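# Slide the black tray fully into the disc drive

## Task

Use the robot to push the black tray until it sits completely inside the disc drive, and leave it that way.

## Robot and tools

Robot: two arms, left_arm and right_arm. left_arm carries a five-finger left hand and right_arm a five-finger right hand (mirror images). Base positions in the scene frame: left_arm (-0.009, +0.372, 0) m with no rotation; right_arm (-0.037, -0.256, 0) m, turned slightly about z (quat_wxyz +1.000, 0, 0, +0.027). A camera stand stands behind the arms.

Frames: the scene frame has its origin at table-top height between the arms, +z up, +x out over the table, left_arm toward +y (arm names do not match image sides). Each arm reports its hand pose, velocities and targets in its own base frame. Fixed cameras and the table use the scene frame. Motion offsets are taken along the axes of that arm's current Hand target.

Hand point: a point fixed to the palm, about 0.15 m out from the wrist flange and 0.05 m in front of the palm. Its +z runs along straight fingers, +y comes out of the palm, +x runs across the palm away from the thumb on the right hand (toward the thumb on the left hand). Straight fingertips reach 0.06-0.07 m past the point along +z and sit 0.06 m behind it along -y. A wrist bracket on the little-finger side reaches 0.10 m across the palm and can collide. Arms follow commands loosely: resting 1-3 cm (sometimes 5 cm) off target, usually low, is normal and not proof of contact; small rotations can shift the point noticeably.

The 28-number row (used by every tool that moves things): one flat list covering both arms, all values in [-1, 1]. Order: left_arm dx, dy, dz, rx, ry, rz; left hand thumb_turn, thumb_bend, index, middle, ring, little, force_limit, speed; then the same 14 for right_arm and its hand. Pose numbers are offsets, not poses: they are measured from the arm's Hand target as it stood when the action or move began, along that target's axes. 1.0 equals 0.6 m for dx/dy/dz and 180 degrees for the rotation vector rx/ry/rz. All zeros for an arm re-requests its current Hand target. Finger values are absolute targets: -1 open/straight, +1 closed (thumb_turn +1 puts the thumb opposite the fingers). force_limit maps -1..+1 to roughly 0..10 N at the fingertip (0..15 N for the two thumb motors). speed rises from near zero at -1 to full at +0.48 and stays full up to +1. No value means 'unchanged': to keep a hand as it is, resend the last eight hand numbers you actually sent; if none sent yet, send its hand_measured six values plus hand_force_limit and hand_speed. For pushing a tray, a partly closed hand or knuckles can serve; gripping is not required.

execute_actions(actions, cameras): actions is a list of actions; each action is up to 15 rows, one per 1/30 s step, the last row held to fill 15 steps. Every row in an action counts from the same start pose. Repeating an offset in a new action moves further. Empty actions returns images.

move(target, speed, blend, blocking, cameras): straight-line path of each hand point toward the row's offsets (one row, or up to 15 rows all counted from the same starting Hand targets, not chained). speed in m/s, 0.002 to 4.3, default 0.25 (turns up to twice that in rad/s); one value or one per target. blend in metres rounds corners; 0 stops at each. Paths take at least 0.5 s, are cut at 10 s, and do not avoid obstacles or the other arm. Faster moves lag and stray more and hit harder; a target set well beyond a contact presses harder. Avoid paths passing close to an arm's own base. blocking=false returns after about 0.5 s while the move continues.

wait(seconds 0-10, cameras): lets the scene run holding commands. stop(cameras): brakes a running move. zoom_image(camera, region [x0,y0,x1,y1] pixels, max 504x504): closer look at the latest image of a listed camera. show_instructions: shows reference pages. finished_scene(scene=1): ends the scene permanently.

Cameras: cam_head_left, cam_head_right, cam_high, cam_low, cam_left_wrist, cam_right_wrist, each 672x504. cameras argument: ["all"], [] or named list; an unknown name invalidates the call.

Results: each arm's end_effector_position (m) and end_effector_quat_wxyz in its base frame; Hand target (last commanded pose after clipping, from which next offsets start); joint positions, velocities (may read within noise) and torques (include gravity, offset and noisy; numbers 3 and 4 wrap at ±28 N m); hand_measured, hand_stopped_by (moving, target, force, stalled, fault), hand_load_n (positive when pushed open), hand_force_limit, hand_speed; motor temperatures. move adds a 'move:' line: done, off_target, moving, held or fault, plus limits such as paced (pose clipped) or held (steps withheld). Done means within 10 mm and 2 degrees; it says nothing about contact. The controller limits each step's orientation change to 40 degrees.

Cautions: push gently and slowly; do not strike fixed or heavy objects; keep arms from touching each other; do not let anything fall off the table. A stalled arm keeps pressing until commanded back past its hand point. Pushing into an unreachable pose or holding a stretched arm heats motors; a MOTOR HOT line warns near 85 °C, and at 100 °C that arm goes limp for 30-60 s. Loose objects can be nudged by outside disturbances occasionally. Joint ranges (rad): waist ±2.880, shoulder 0 to 3.142, elbow 0 to 3.019, wrist pitch -1.693 to 1.571, wrist yaw ±1.571, wrist roll ±2.094.

Each tool is called after "Request:" in YAML: its name, and indented under it one key for each argument.

Reference images:

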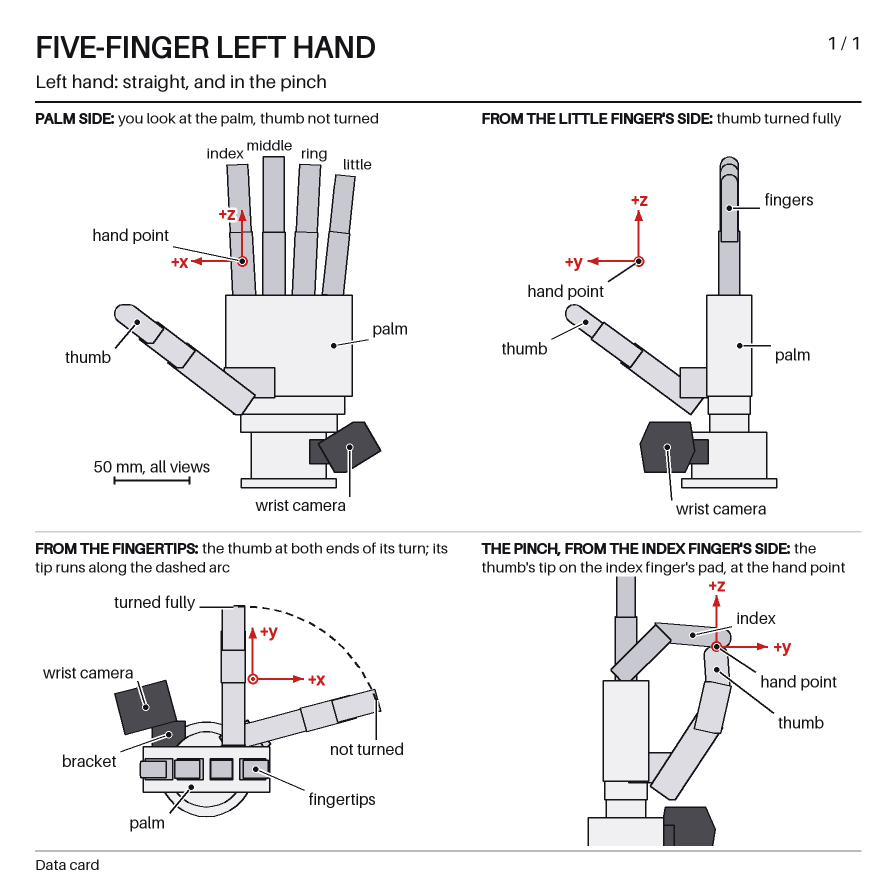

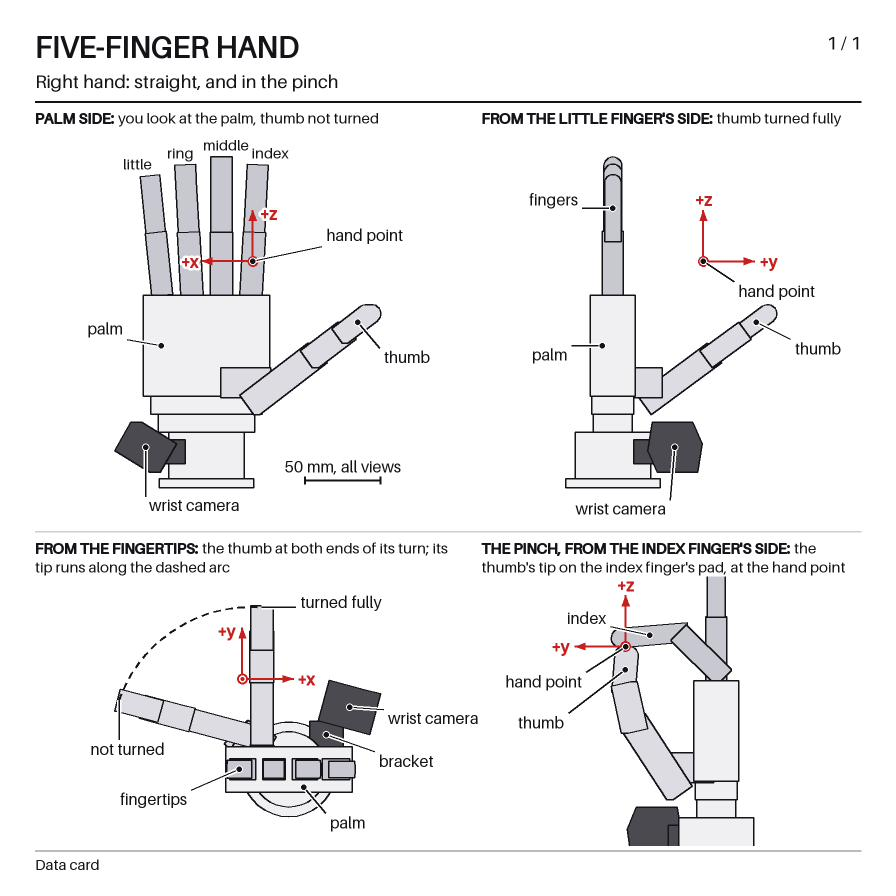

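## Session

Request:
execute_actions:
  actions: []

Scene clock: 0.00 s.
left_arm: end_effector_position=(+0.6008, -0.3959, +0.3296) hand_measured=(-1.000, -1.000, -1.000, -1.000, -1.000, -1.000) hand_load_n=(+0.0, +0.5, +0.0, +0.0, +0.0, +0.0) hand_stopped_by=(target, target, target, target, target, target) hand_force_limit=0.00 hand_speed=-0.80 end_effector_quat_wxyz=(+0.085, +0.878, -0.433, +0.187) | right_arm: end_effector_position=(+0.5128, +0.1864, +0.3279) hand_measured=(-1.000, -1.000, -1.000, -1.000, -1.000, -1.000) hand_load_n=(+0.0, +0.0, +0.0, +0.0, +0.0, +0.0) hand_stopped_by=(target, target, target, target, target, target) hand_force_limit=0.00 hand_speed=-0.80 end_effector_quat_wxyz=(+0.405, -0.230, +0.625, -0.627)
Joint positions: left_arm=[-0.443 2.055 2.404 -1.543 0.173 -1.129] | right_arm=[0.692 1.409 0.887 0.98 1.311 -0.223]
Joint velocities: within noise
Joint torques (N m): no reading
Motor temperatures (°C): left_arm=[33 36 31 31 24 26] | right_arm=[29 27 29 26 33 28]
Heat: left arm: hottest shoulder 36 °C; right arm: hottest wrist yaw 33 °C.
Hand target: left_arm +0.6054, -0.3980, +0.3296; +0.085, +0.877, -0.433, +0.191 | right_arm +0.5156, +0.1887, +0.3411; +0.414, -0.219, +0.626, -0.623

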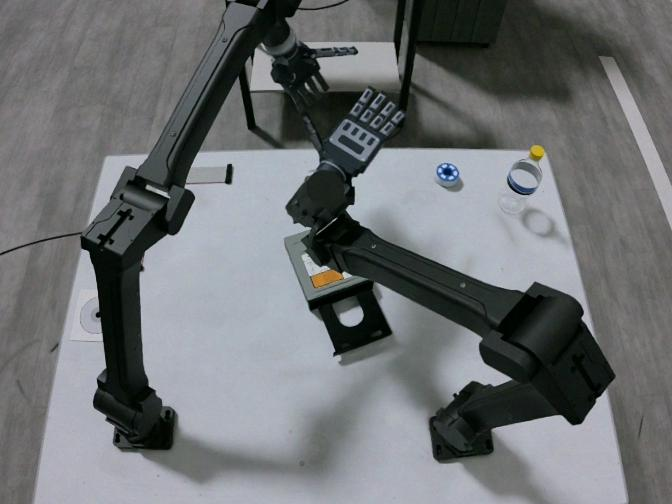

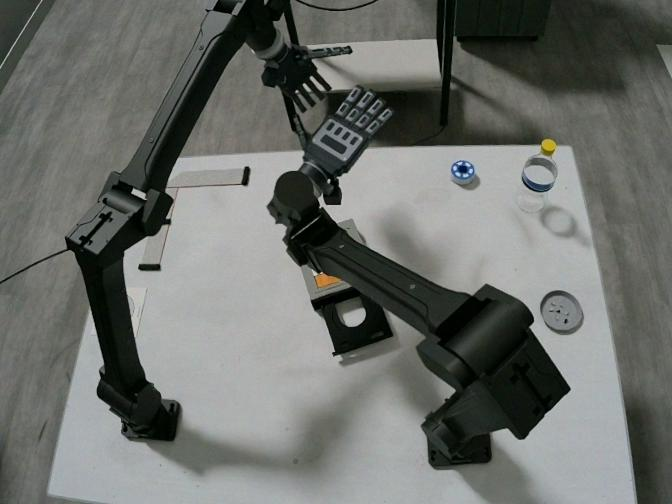

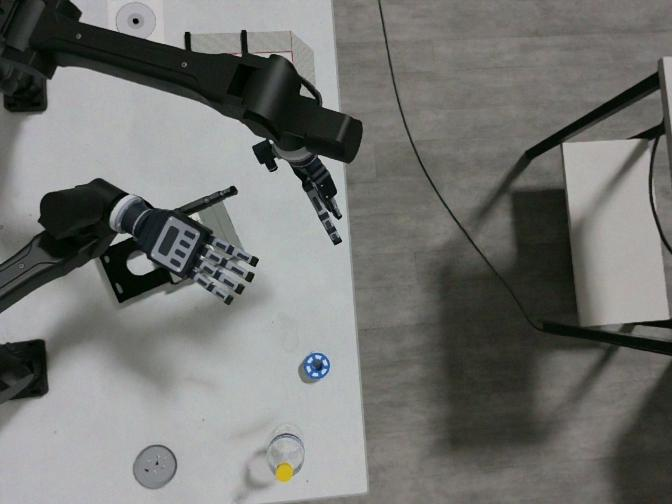

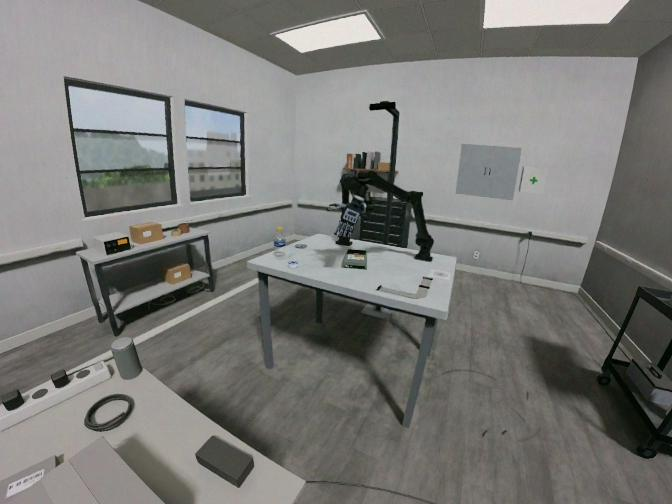

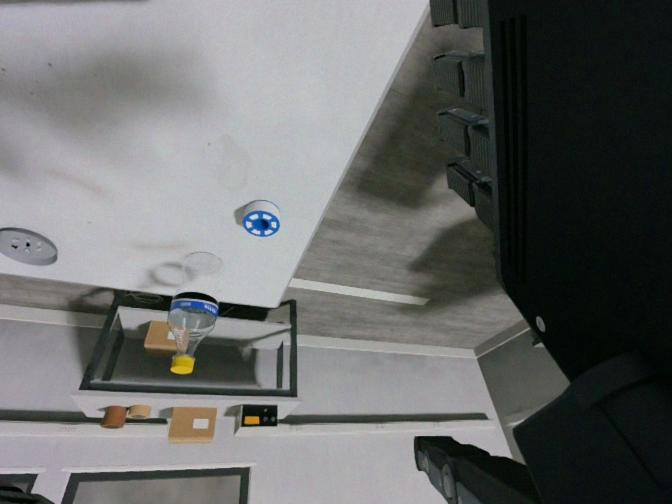

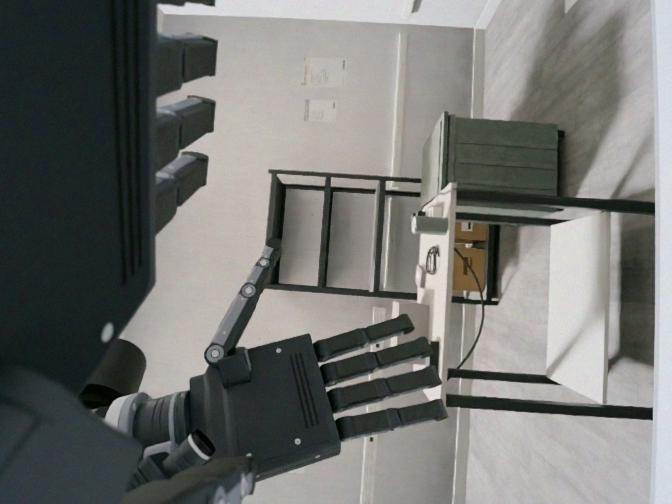

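Request:
move:
  target: [-0.562,-0.1585,-0.2487,0,0,0,1,-1,1,1,1,1,0,0.2,0.579,-0.16,0.038,0,0,0,-1,-1,-1,-1,-1,-1,0,-0.8]
  cameras: ["all"]

Scene clock: 73.77 s.
left_arm: end_effector_position=(+0.4608, -0.0481, +0.3336) hand_measured=(+1.000, -1.000, +1.000, +1.000, +1.000, +1.000) hand_load_n=(+0.0, +0.0, +0.0, +0.0, +0.0, +0.0) hand_stopped_by=(target, target, target, target, target, target) hand_force_limit=0.00 hand_speed=0.20 end_effector_quat_wxyz=(+0.079, +0.878, -0.429, +0.197) | right_arm: end_effector_position=(+0.3172, -0.1101, +0.3312) hand_measured=(-1.000, -1.000, -1.000, -1.000, -1.000, -1.000) hand_load_n=(-0.5, +0.0, -0.5, +0.0, +0.0, +0.0) hand_stopped_by=(target, target, target, target, target, target) hand_force_limit=0.00 hand_speed=-0.80 end_effector_quat_wxyz=(+0.405, -0.231, +0.631, -0.620)
Joint positions: left_arm=[0.163 1.46 1.609 -1.479 0.357 -0.543] | right_arm=[-0.196 0.309 0.429 -0.012 0.442 0.182]
Joint torques (N m): left_arm=[0.91 -11.28 7.92 0.12 0.39 0.14] | right_arm=[0.97 1.03 10.69 1.59 -0.14 -0.07]
Heat: left arm: hottest shoulder 40 °C; right arm: hottest elbow 32 °C.
Hand target: left_arm +0.4558, -0.0478, +0.3299; +0.085, +0.877, -0.433, +0.191 | right_arm +0.3155, -0.1119, +0.3511; +0.414, -0.219, +0.626, -0.623
Off the commanded pose: left_arm 0.006 m, 1 deg | right_arm 0.020 m, 2 deg.
move: off_target (right_arm)

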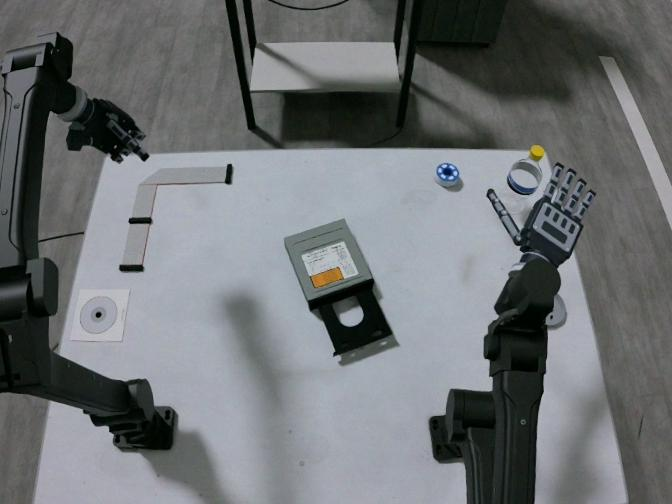

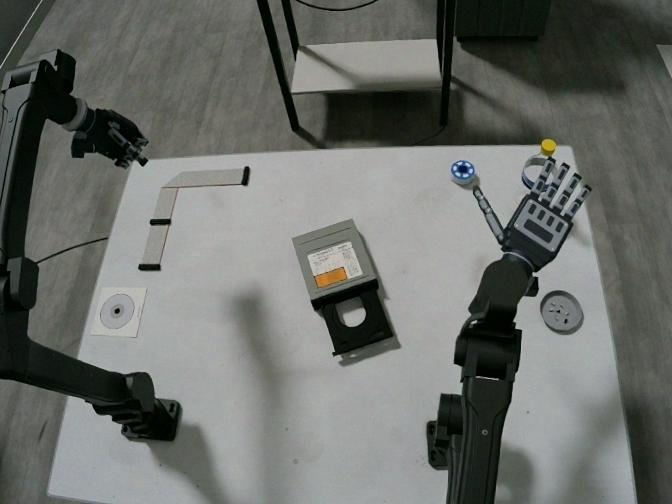

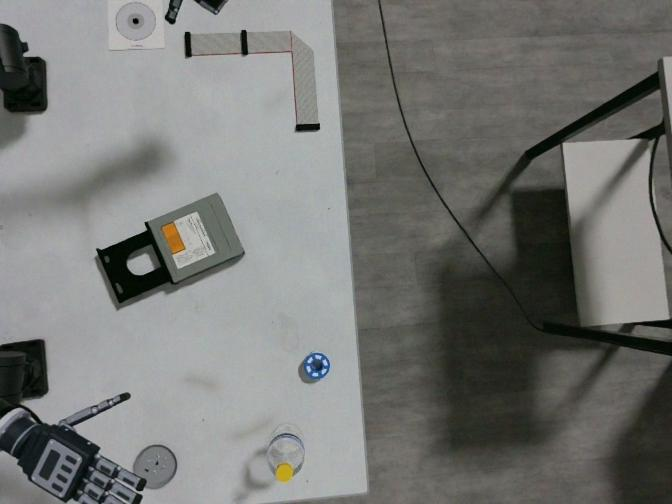

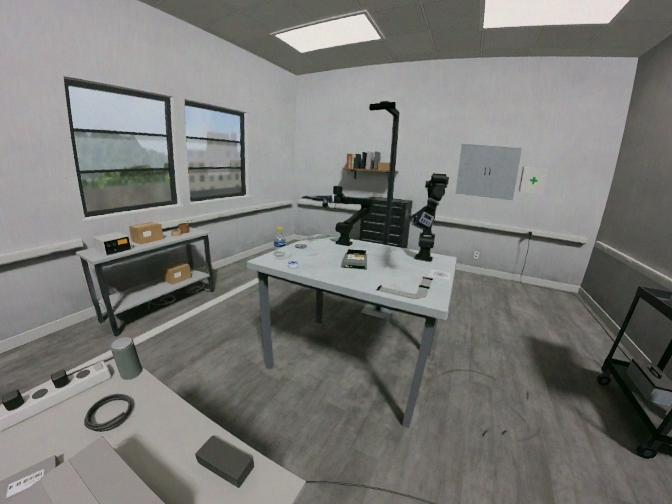

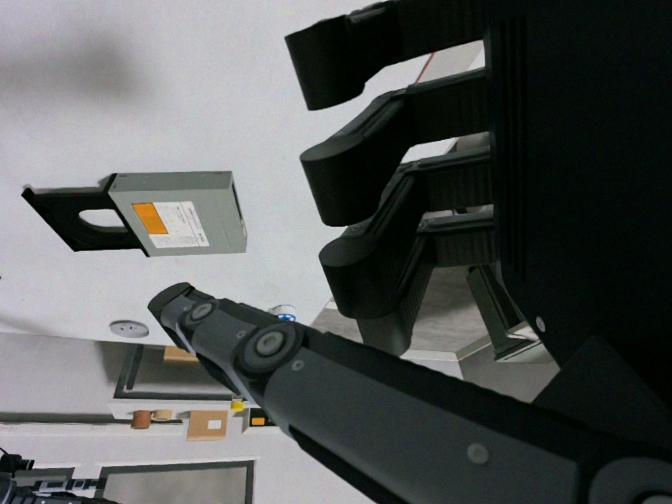

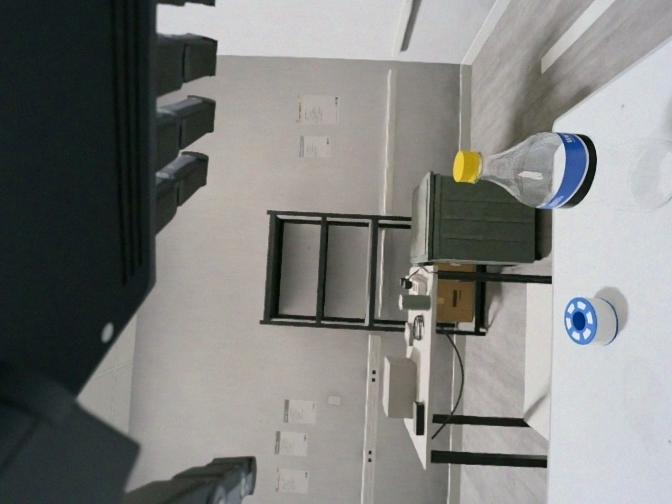

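Request:
move:
  target: [0.1877,0.3973,0.1317,-0.1177,-0.0953,0.5325,-1,-1,-1,-1,-1,-1,0,0.2,0,0,0,0,0,0,-1,-1,-1,-1,-1,-1,0,-0.8]
  speed: 0.4
  cameras: ["cam_head_left","cam_high","cam_left_wrist"]

Request:
zoom_image:
  camera: "cam_high"
  region: [80, 170, 270, 320]

Scene clock: 140.83 s.
left_arm: end_effector_position=(+0.3398, -0.2942, +0.2916) hand_measured=(-1.000, -1.000, -1.000, -1.000, -1.000, -1.000) hand_load_n=(+0.0, +0.5, +0.0, +0.0, +0.0, +0.0) hand_stopped_by=(target, target, target, target, target, target) hand_force_limit=0.00 hand_speed=0.20 end_effector_quat_wxyz=(+0.013, -0.267, +0.963, -0.024) | right_arm: end_effector_position=(+0.3172, -0.1101, +0.3312) hand_measured=(-1.000, -1.000, -1.000, -1.000, -1.000, -1.000) hand_load_n=(+0.0, -0.5, +0.0, +0.0, +0.0, +0.0) hand_stopped_by=(target, target, target, target, target, target) hand_force_limit=0.00 hand_speed=-0.80 end_effector_quat_wxyz=(+0.406, -0.231, +0.631, -0.620)
Joint positions: left_arm=[-0.69 1.664 1.826 -1.678 0.006 0.341] | right_arm=[-0.196 0.309 0.429 -0.012 0.442 0.183]
Joint torques (N m): left_arm=[0.85 -12.63 11.75 -0.14 -0.24 0.17] | right_arm=[1.03 1.03 10.74 1.63 -0.13 -0.11]
Motor temperatures (°C): left_arm=[31 37 36 29 24 24] | right_arm=[28 27 37 26 28 24]
Heat: left arm: hottest shoulder 37 °C; right arm: hottest elbow 37 °C.
Hand target: left_arm +0.3497, -0.3000, +0.2997; +0.000, -0.258, +0.966, +0.000 | right_arm +0.3155, -0.1119, +0.3511; +0.414, -0.219, +0.626, -0.624
Off the commanded pose: left_arm 0.014 m, 3 deg | right_arm 0.020 m, 2 deg.
joint sent to its limit (left arm) — joint 4 (wrist pitch), lower limit. The joint targets are off in orientation, not in position.
move: off_target (left_arm, right_arm)
Images, in order (width x height): cam_head_left 672x504, cam_high 672x504, cam_left_wrist 672x504.

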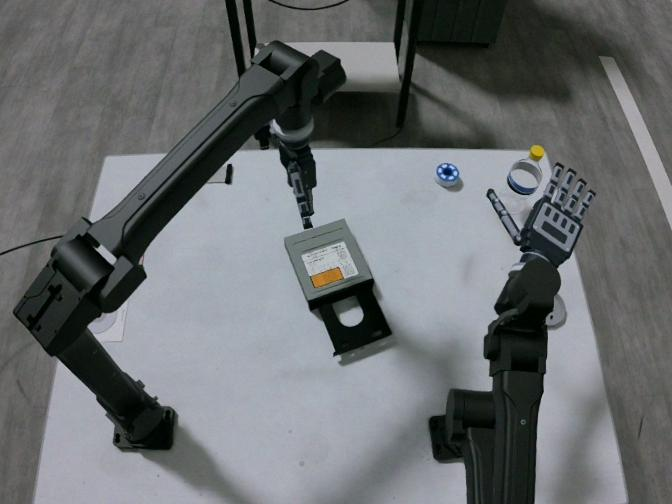

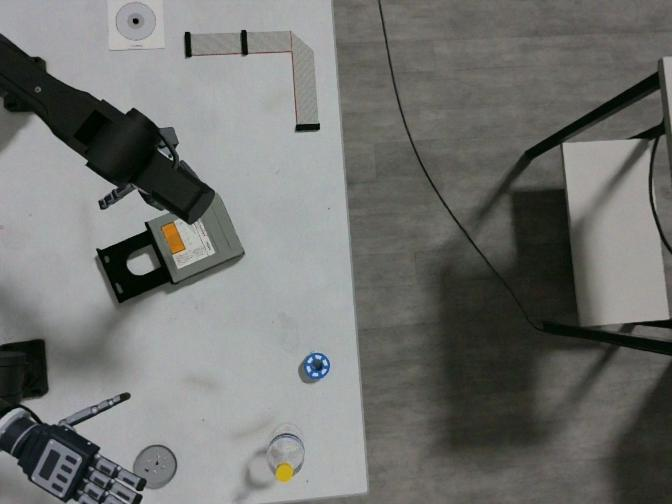

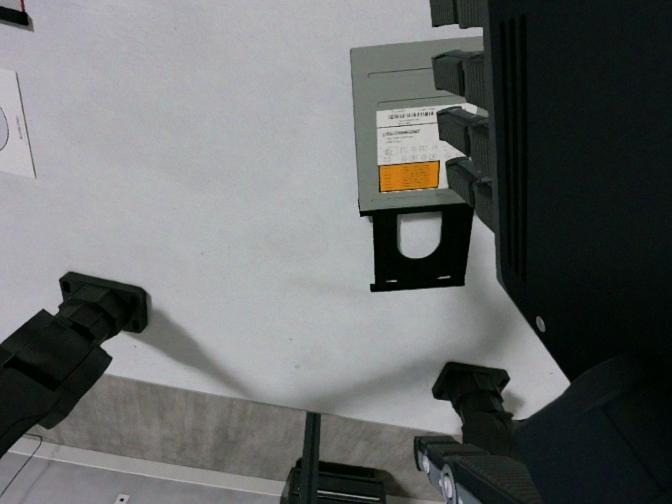

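Scaled by 2.653 from the camera's 672x504 image, which has a finer 960x720 frame.

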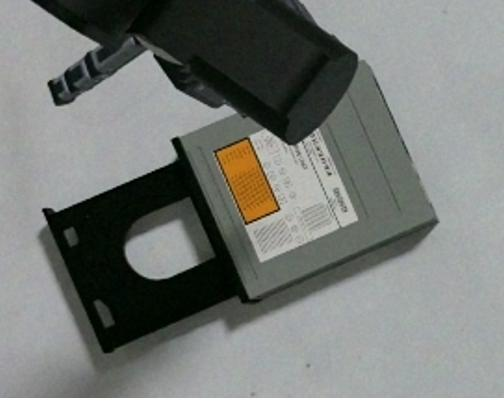

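Request:
move:
  target: [0.3527,0.0131,0.1662,0,0,0.55,-1,-1,-1,-1,-1,-1,0,0.2,0,0,0,0,0,0,-1,-1,-1,-1,-1,-1,0,-0.8]
  speed: 0.4
  cameras: ["all"]

Scene clock: 161.10 s.
left_arm: end_effector_position=(+0.1623, -0.3981, +0.2017) hand_measured=(-1.000, -1.000, -1.000, -1.000, -1.000, -1.000) hand_load_n=(-0.5, +0.0, +0.0, +0.5, +0.0, +0.0) hand_stopped_by=(target, target, target, target, target, target) hand_force_limit=0.00 hand_speed=0.20 end_effector_quat_wxyz=(-0.004, +0.559, +0.829, +0.001) | right_arm: end_effector_position=(+0.3172, -0.1101, +0.3312) hand_measured=(-1.000, -1.000, -1.000, -1.000, -1.000, -1.000) hand_load_n=(+0.0, +0.0, +0.0, +0.0, +0.0, +0.0) hand_stopped_by=(target, target, target, target, target, target) hand_force_limit=0.00 hand_speed=-0.80 end_effector_quat_wxyz=(+0.406, -0.231, +0.631, -0.620)
Joint positions: left_arm=[-1.312 1.562 1.457 -1.473 0.003 1.446] | right_arm=[-0.196 0.309 0.429 -0.012 0.442 0.183]
Joint torques (N m): left_arm=[0.62 -12.75 7.46 0.57 -0.23 0.18] | right_arm=[1.03 1.14 10.71 1.65 -0.13 -0.1]
Heat: left arm: hottest shoulder 37 °C; right arm: hottest elbow 38 °C.
Hand target: left_arm +0.1623, -0.3988, +0.2001; +0.000, +0.567, +0.824, +0.000 | right_arm +0.3155, -0.1119, +0.3511; +0.414, -0.219, +0.626, -0.624
Off the commanded pose: left_arm 0.002 m, 1 deg | right_arm 0.020 m, 2 deg.
move: off_target (right_arm)

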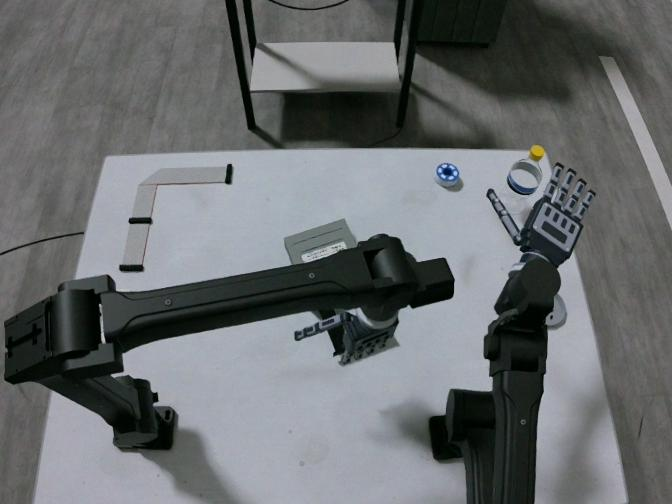

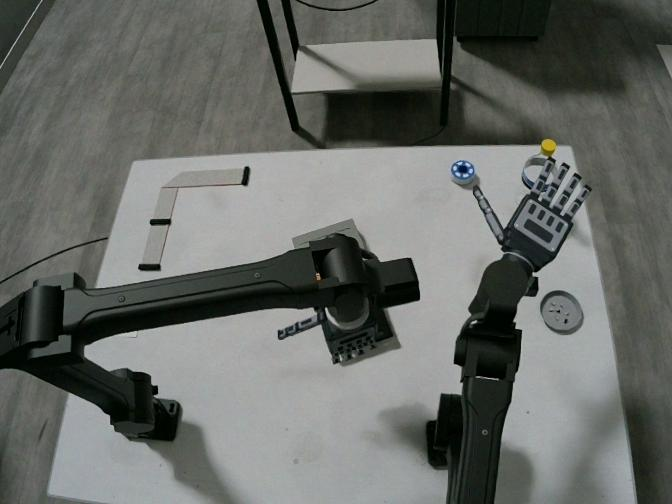

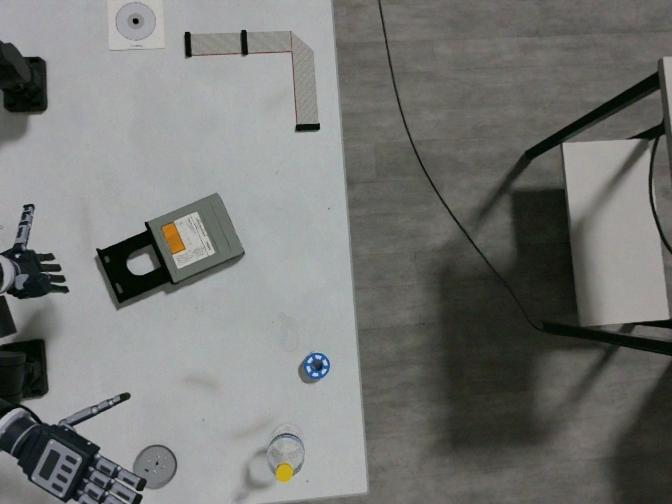

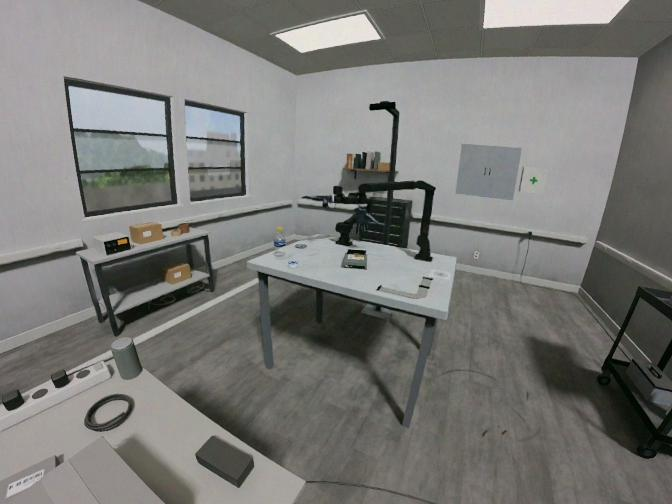

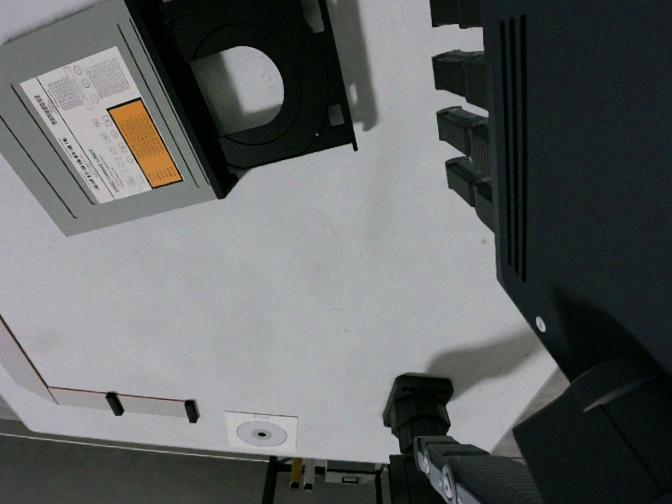

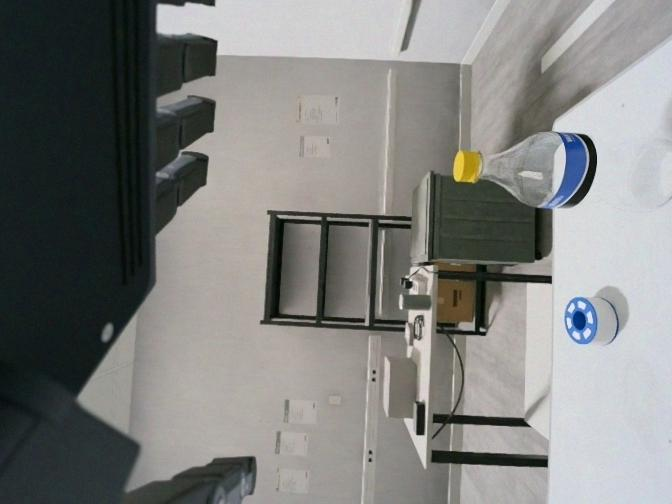

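Request:
zoom_image:
  camera: "cam_high"
  region: [0, 180, 160, 320]

Request:
zoom_image:
  camera: "cam_head_right"
  region: [260, 220, 460, 380]

Scaled by 3.150 from the camera's 672x504 image, which has a finer 960x720 frame.

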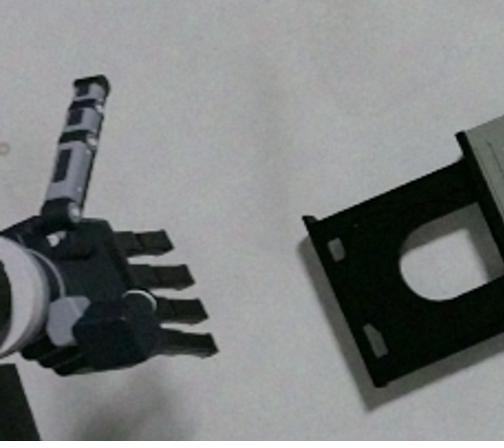

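Scaled by 2.520 from the camera's 672x504 image, which has a finer 960x720 frame.

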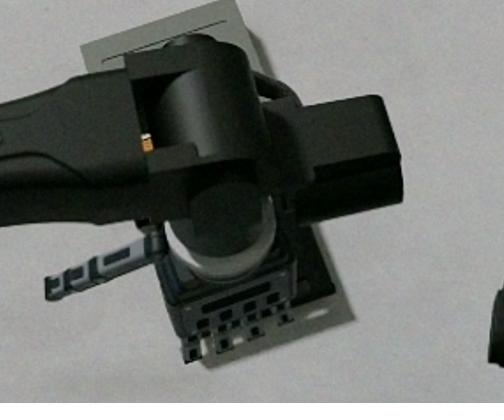

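Request:
move:
  target: [-0.0467,0,0.15,0,0,0,-1,-1,-1,-1,-1,-1,0,0.2,0,0,0,0,0,0,-1,-1,-1,-1,-1,-1,0,-0.8]
  speed: 0.2
  cameras: ["cam_head_left","cam_high","cam_left_wrist"]

Request:
zoom_image:
  camera: "cam_high"
  region: [0, 180, 160, 320]

Request:
zoom_image:
  camera: "cam_left_wrist"
  region: [168, 0, 504, 252]

Scene clock: 193.67 s.
left_arm: end_effector_position=(+0.1690, -0.4221, +0.1147) hand_measured=(-1.000, -1.000, -1.000, -1.000, -1.000, -1.000) hand_load_n=(+0.5, +0.0, +0.0, +0.0, +0.0, +0.0) hand_stopped_by=(target, target, target, target, target, target) hand_force_limit=0.00 hand_speed=0.20 end_effector_quat_wxyz=(-0.002, +0.562, +0.827, +0.000) | right_arm: end_effector_position=(+0.3172, -0.1101, +0.3312) hand_measured=(-1.000, -1.000, -1.000, -1.000, -1.000, -1.000) hand_load_n=(+0.0, +0.0, +0.0, +0.0, +0.0, +0.0) hand_stopped_by=(target, target, target, target, target, target) hand_force_limit=0.00 hand_speed=-0.80 end_effector_quat_wxyz=(+0.406, -0.231, +0.631, -0.620)
Joint positions: left_arm=[-1.312 1.668 1.354 -1.259 0.003 1.452] | right_arm=[-0.196 0.309 0.429 -0.012 0.442 0.183]
Joint torques (N m): left_arm=[1.2 -12.92 7.66 0.61 -0.23 0.16] | right_arm=[0.91 1.03 10.73 1.65 -0.13 -0.11]
Heat: left arm: hottest shoulder 36 °C; right arm: hottest elbow 38 °C.
Hand target: left_arm +0.1723, -0.4249, +0.1099; +0.000, +0.567, +0.824, +0.000 | right_arm +0.3155, -0.1119, +0.3511; +0.414, -0.219, +0.626, -0.624
Off the commanded pose: left_arm 0.006 m, 1 deg | right_arm 0.020 m, 2 deg.
move: off_target (right_arm)
Images, in order (width x height): cam_head_left 672x504, cam_high 672x504, cam_left_wrist 672x504.

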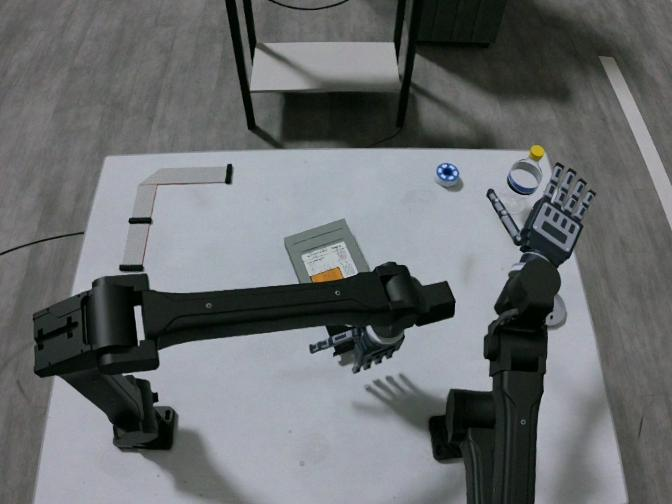

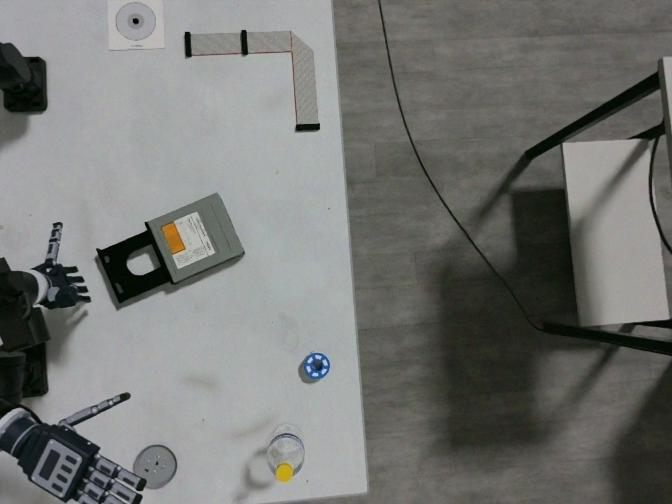

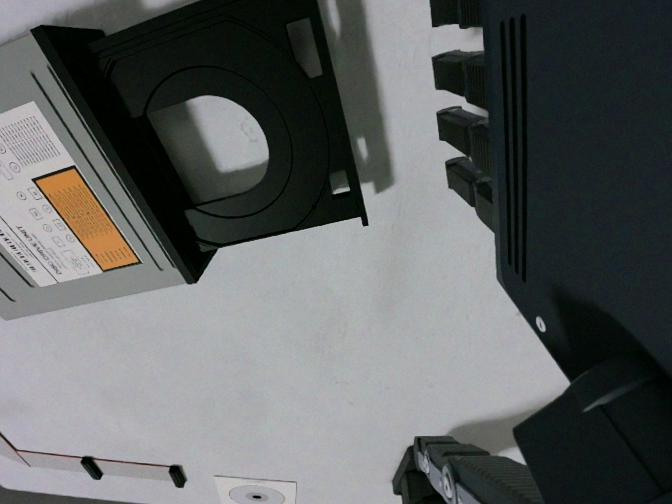

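Scaled by 3.150 from the camera's 672x504 image, which has a finer 960x720 frame.

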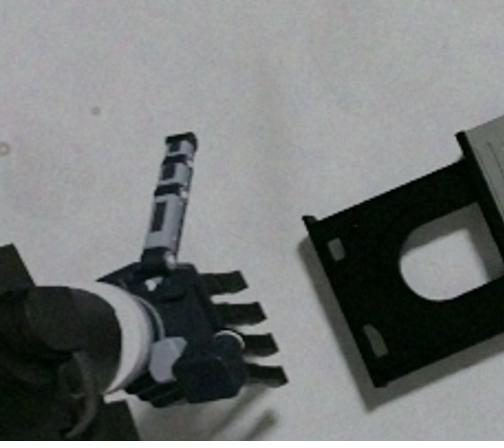

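Scaled by 1.500 from the camera's 672x504 image, which has a finer 960x720 frame.

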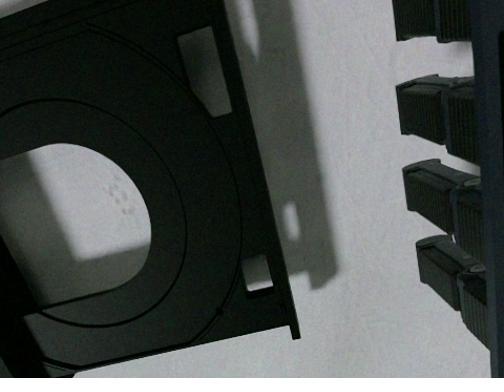

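Request:
move:
  target: [0,0,0.045,0,0,0,-1,-1,-1,-1,-1,-1,0,0.2,0,0,0,0,0,0,-1,-1,-1,-1,-1,-1,0,-0.8]
  speed: 0.1
  cameras: ["cam_head_left","cam_head_right","cam_high","cam_left_wrist"]

Request:
zoom_image:
  camera: "cam_high"
  region: [0, 180, 160, 320]

Request:
zoom_image:
  camera: "cam_head_left"
  region: [280, 260, 460, 420]

Request:
zoom_image:
  camera: "cam_left_wrist"
  region: [252, 0, 504, 252]

Scene clock: 205.50 s.
left_arm: end_effector_position=(+0.1699, -0.4254, +0.0946) hand_measured=(-1.000, -1.000, -1.000, -1.000, -1.000, -1.000) hand_load_n=(+0.0, +0.0, +0.0, +0.0, +0.0, +0.0) hand_stopped_by=(target, target, target, target, target, target) hand_force_limit=0.00 hand_speed=0.20 end_effector_quat_wxyz=(+0.005, +0.562, +0.827, -0.006) | right_arm: end_effector_position=(+0.3172, -0.1101, +0.3312) hand_measured=(-1.000, -1.000, -1.000, -1.000, -1.000, -1.000) hand_load_n=(+0.0, +0.0, +0.0, +0.0, +0.0, +0.0) hand_stopped_by=(target, target, target, target, target, target) hand_force_limit=0.00 hand_speed=-0.80 end_effector_quat_wxyz=(+0.406, -0.231, +0.631, -0.620)
Joint positions: left_arm=[-1.312 1.682 1.318 -1.191 0.003 1.453] | right_arm=[-0.196 0.309 0.429 -0.012 0.442 0.183]
Joint torques (N m): left_arm=[1.26 -12.34 7.13 0.7 -0.21 0.16] | right_arm=[1.08 1.03 10.74 1.62 -0.13 -0.11]
Heat: left arm: hottest shoulder 37 °C; right arm: hottest elbow 38 °C.
Hand target: left_arm +0.1723, -0.4249, +0.0829; +0.000, +0.567, +0.824, +0.000 | right_arm +0.3155, -0.1119, +0.3511; +0.414, -0.219, +0.626, -0.624
Off the commanded pose: left_arm 0.012 m, 1 deg | right_arm 0.020 m, 2 deg.
move: off_target (left_arm, right_arm)
Images, in order (width x height): cam_head_left 672x504, cam_head_right 672x504, cam_high 672x504, cam_left_wrist 672x504.

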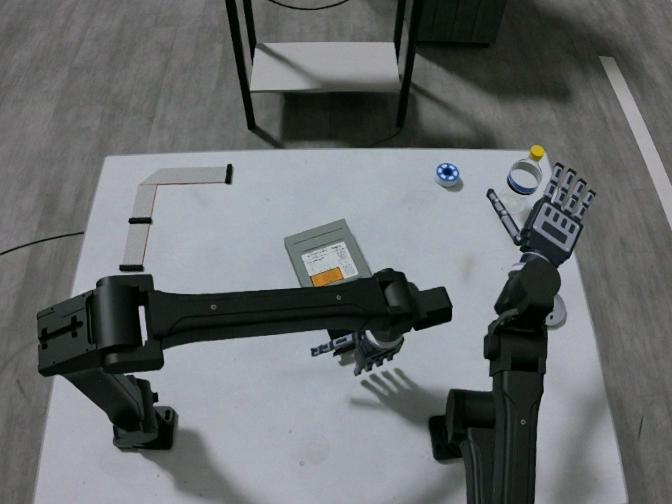

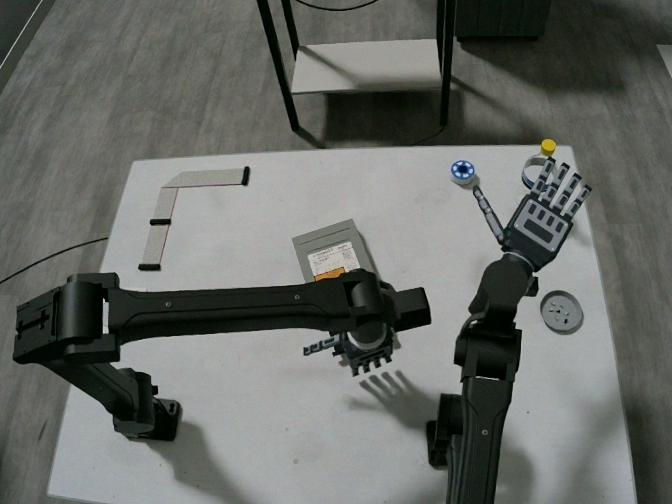

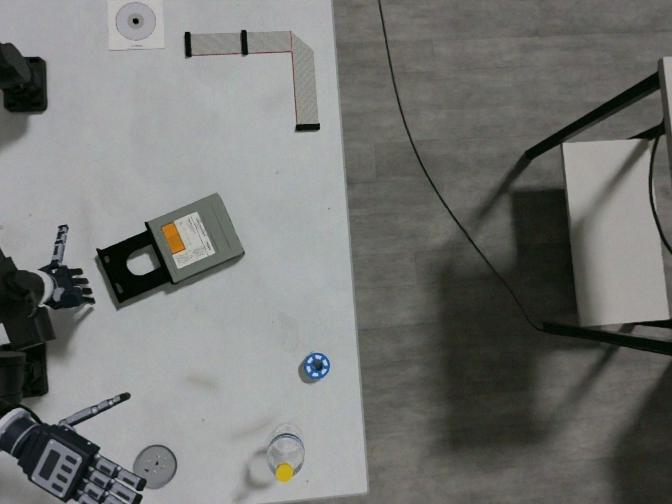

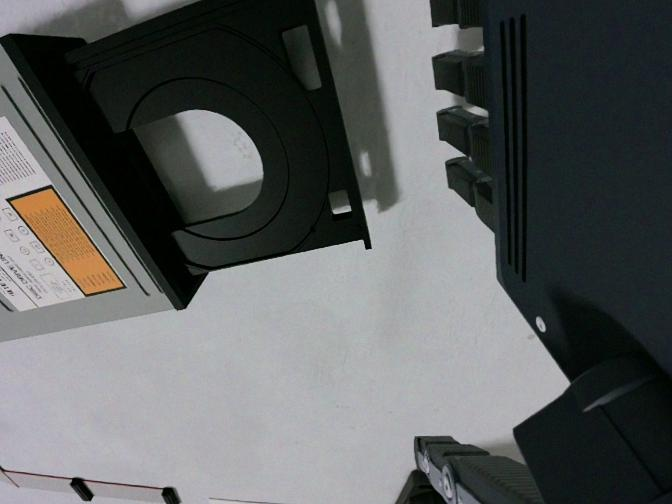

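Scaled by 3.150 from the camera's 672x504 image, which has a finer 960x720 frame.

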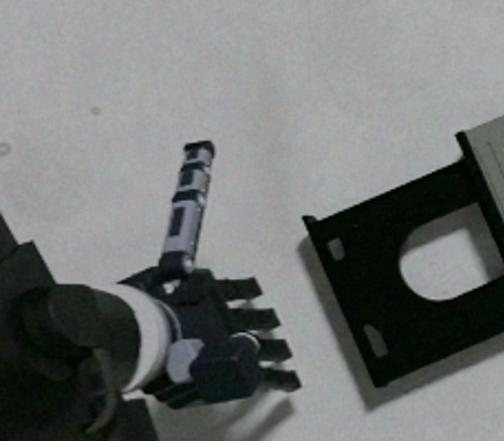

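Scaled by 2.800 from the camera's 672x504 image, which has a finer 960x720 frame.

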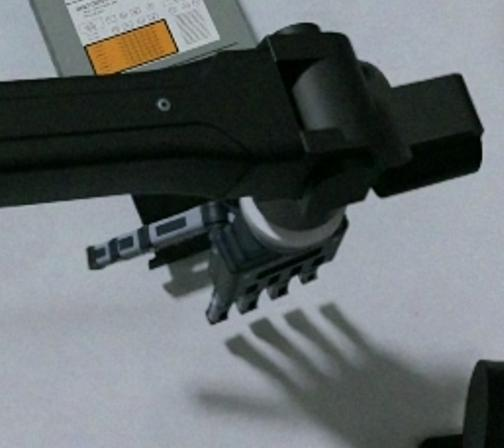

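Scaled by 2.000 from the camera's 672x504 image, which has a finer 960x720 frame.

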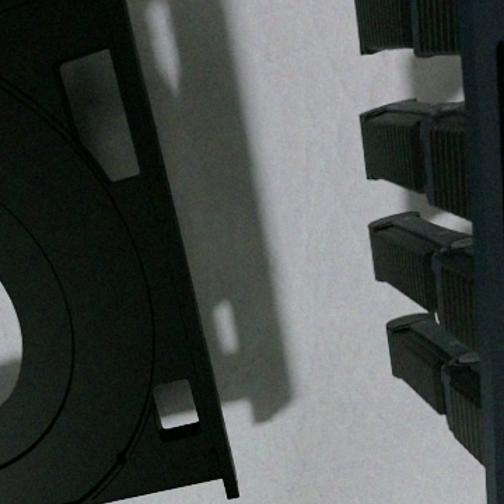

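Request:
move:
  target: [0,0,0.028,0,0,0,-1,-1,-1,-1,-1,-1,0,0.2,0,0,0,0,0,0,-1,-1,-1,-1,-1,-1,0,-0.8]
  speed: 0.1
  cameras: ["cam_head_left","cam_left_wrist"]

Request:
zoom_image:
  camera: "cam_head_left"
  region: [280, 260, 460, 420]

Scene clock: 218.83 s.
left_arm: end_effector_position=(+0.1699, -0.4256, +0.0786) hand_measured=(-1.000, -1.000, -1.000, -1.000, -1.000, -1.000) hand_load_n=(-0.5, +0.0, +0.0, +0.0, +0.5, +0.0) hand_stopped_by=(target, target, target, target, target, target) hand_force_limit=0.00 hand_speed=0.20 end_effector_quat_wxyz=(+0.005, +0.562, +0.827, -0.006) | right_arm: end_effector_position=(+0.3172, -0.1101, +0.3312) hand_measured=(-1.000, -1.000, -1.000, -1.000, -1.000, -1.000) hand_load_n=(+0.0, +0.0, +0.0, +0.0, +0.0, +0.0) hand_stopped_by=(target, target, target, target, target, target) hand_force_limit=0.00 hand_speed=-0.80 end_effector_quat_wxyz=(+0.406, -0.231, +0.631, -0.620)
Joint positions: left_arm=[-1.312 1.698 1.294 -1.151 0.003 1.453] | right_arm=[-0.196 0.309 0.429 -0.012 0.442 0.183]
Joint torques (N m): left_arm=[1.08 -12.4 7.01 0.65 -0.21 0.16] | right_arm=[0.79 1.03 10.7 1.65 -0.13 -0.1]
Heat: left arm: hottest shoulder 37 °C; right arm: hottest elbow 39 °C.
Hand target: left_arm +0.1723, -0.4249, +0.0662; +0.000, +0.567, +0.824, +0.000 | right_arm +0.3155, -0.1119, +0.3511; +0.414, -0.219, +0.626, -0.624
Off the commanded pose: left_arm 0.013 m, 1 deg | right_arm 0.020 m, 2 deg.
move: off_target (left_arm, right_arm)
Images, in order (width x height): cam_head_left 672x504, cam_left_wrist 672x504.

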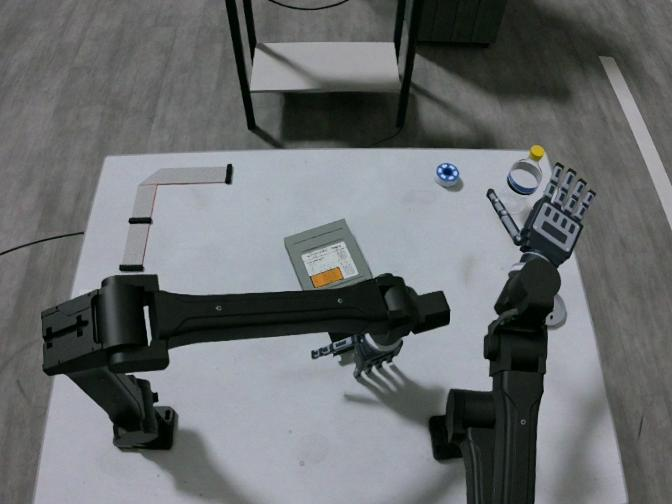

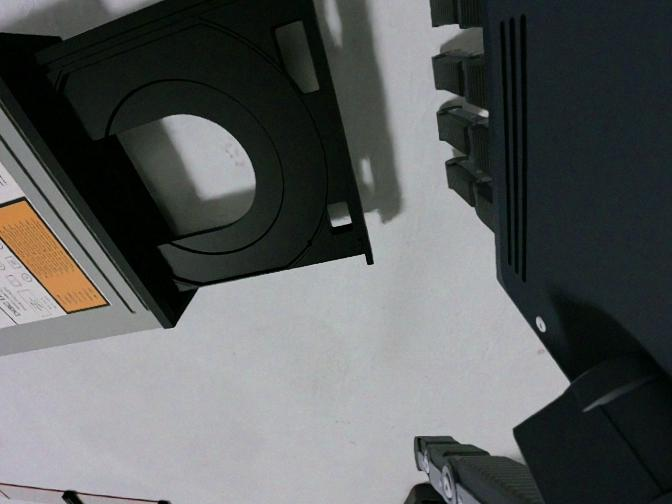

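Scaled by 2.800 from the camera's 672x504 image, which has a finer 960x720 frame.

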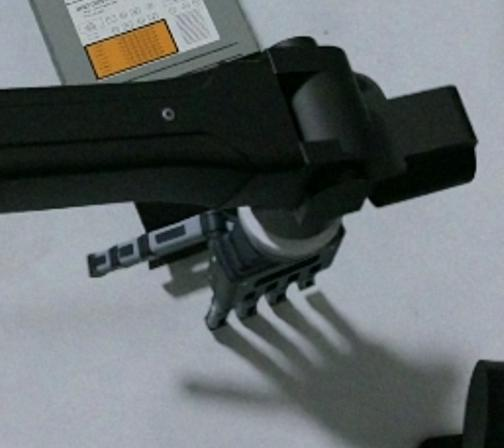

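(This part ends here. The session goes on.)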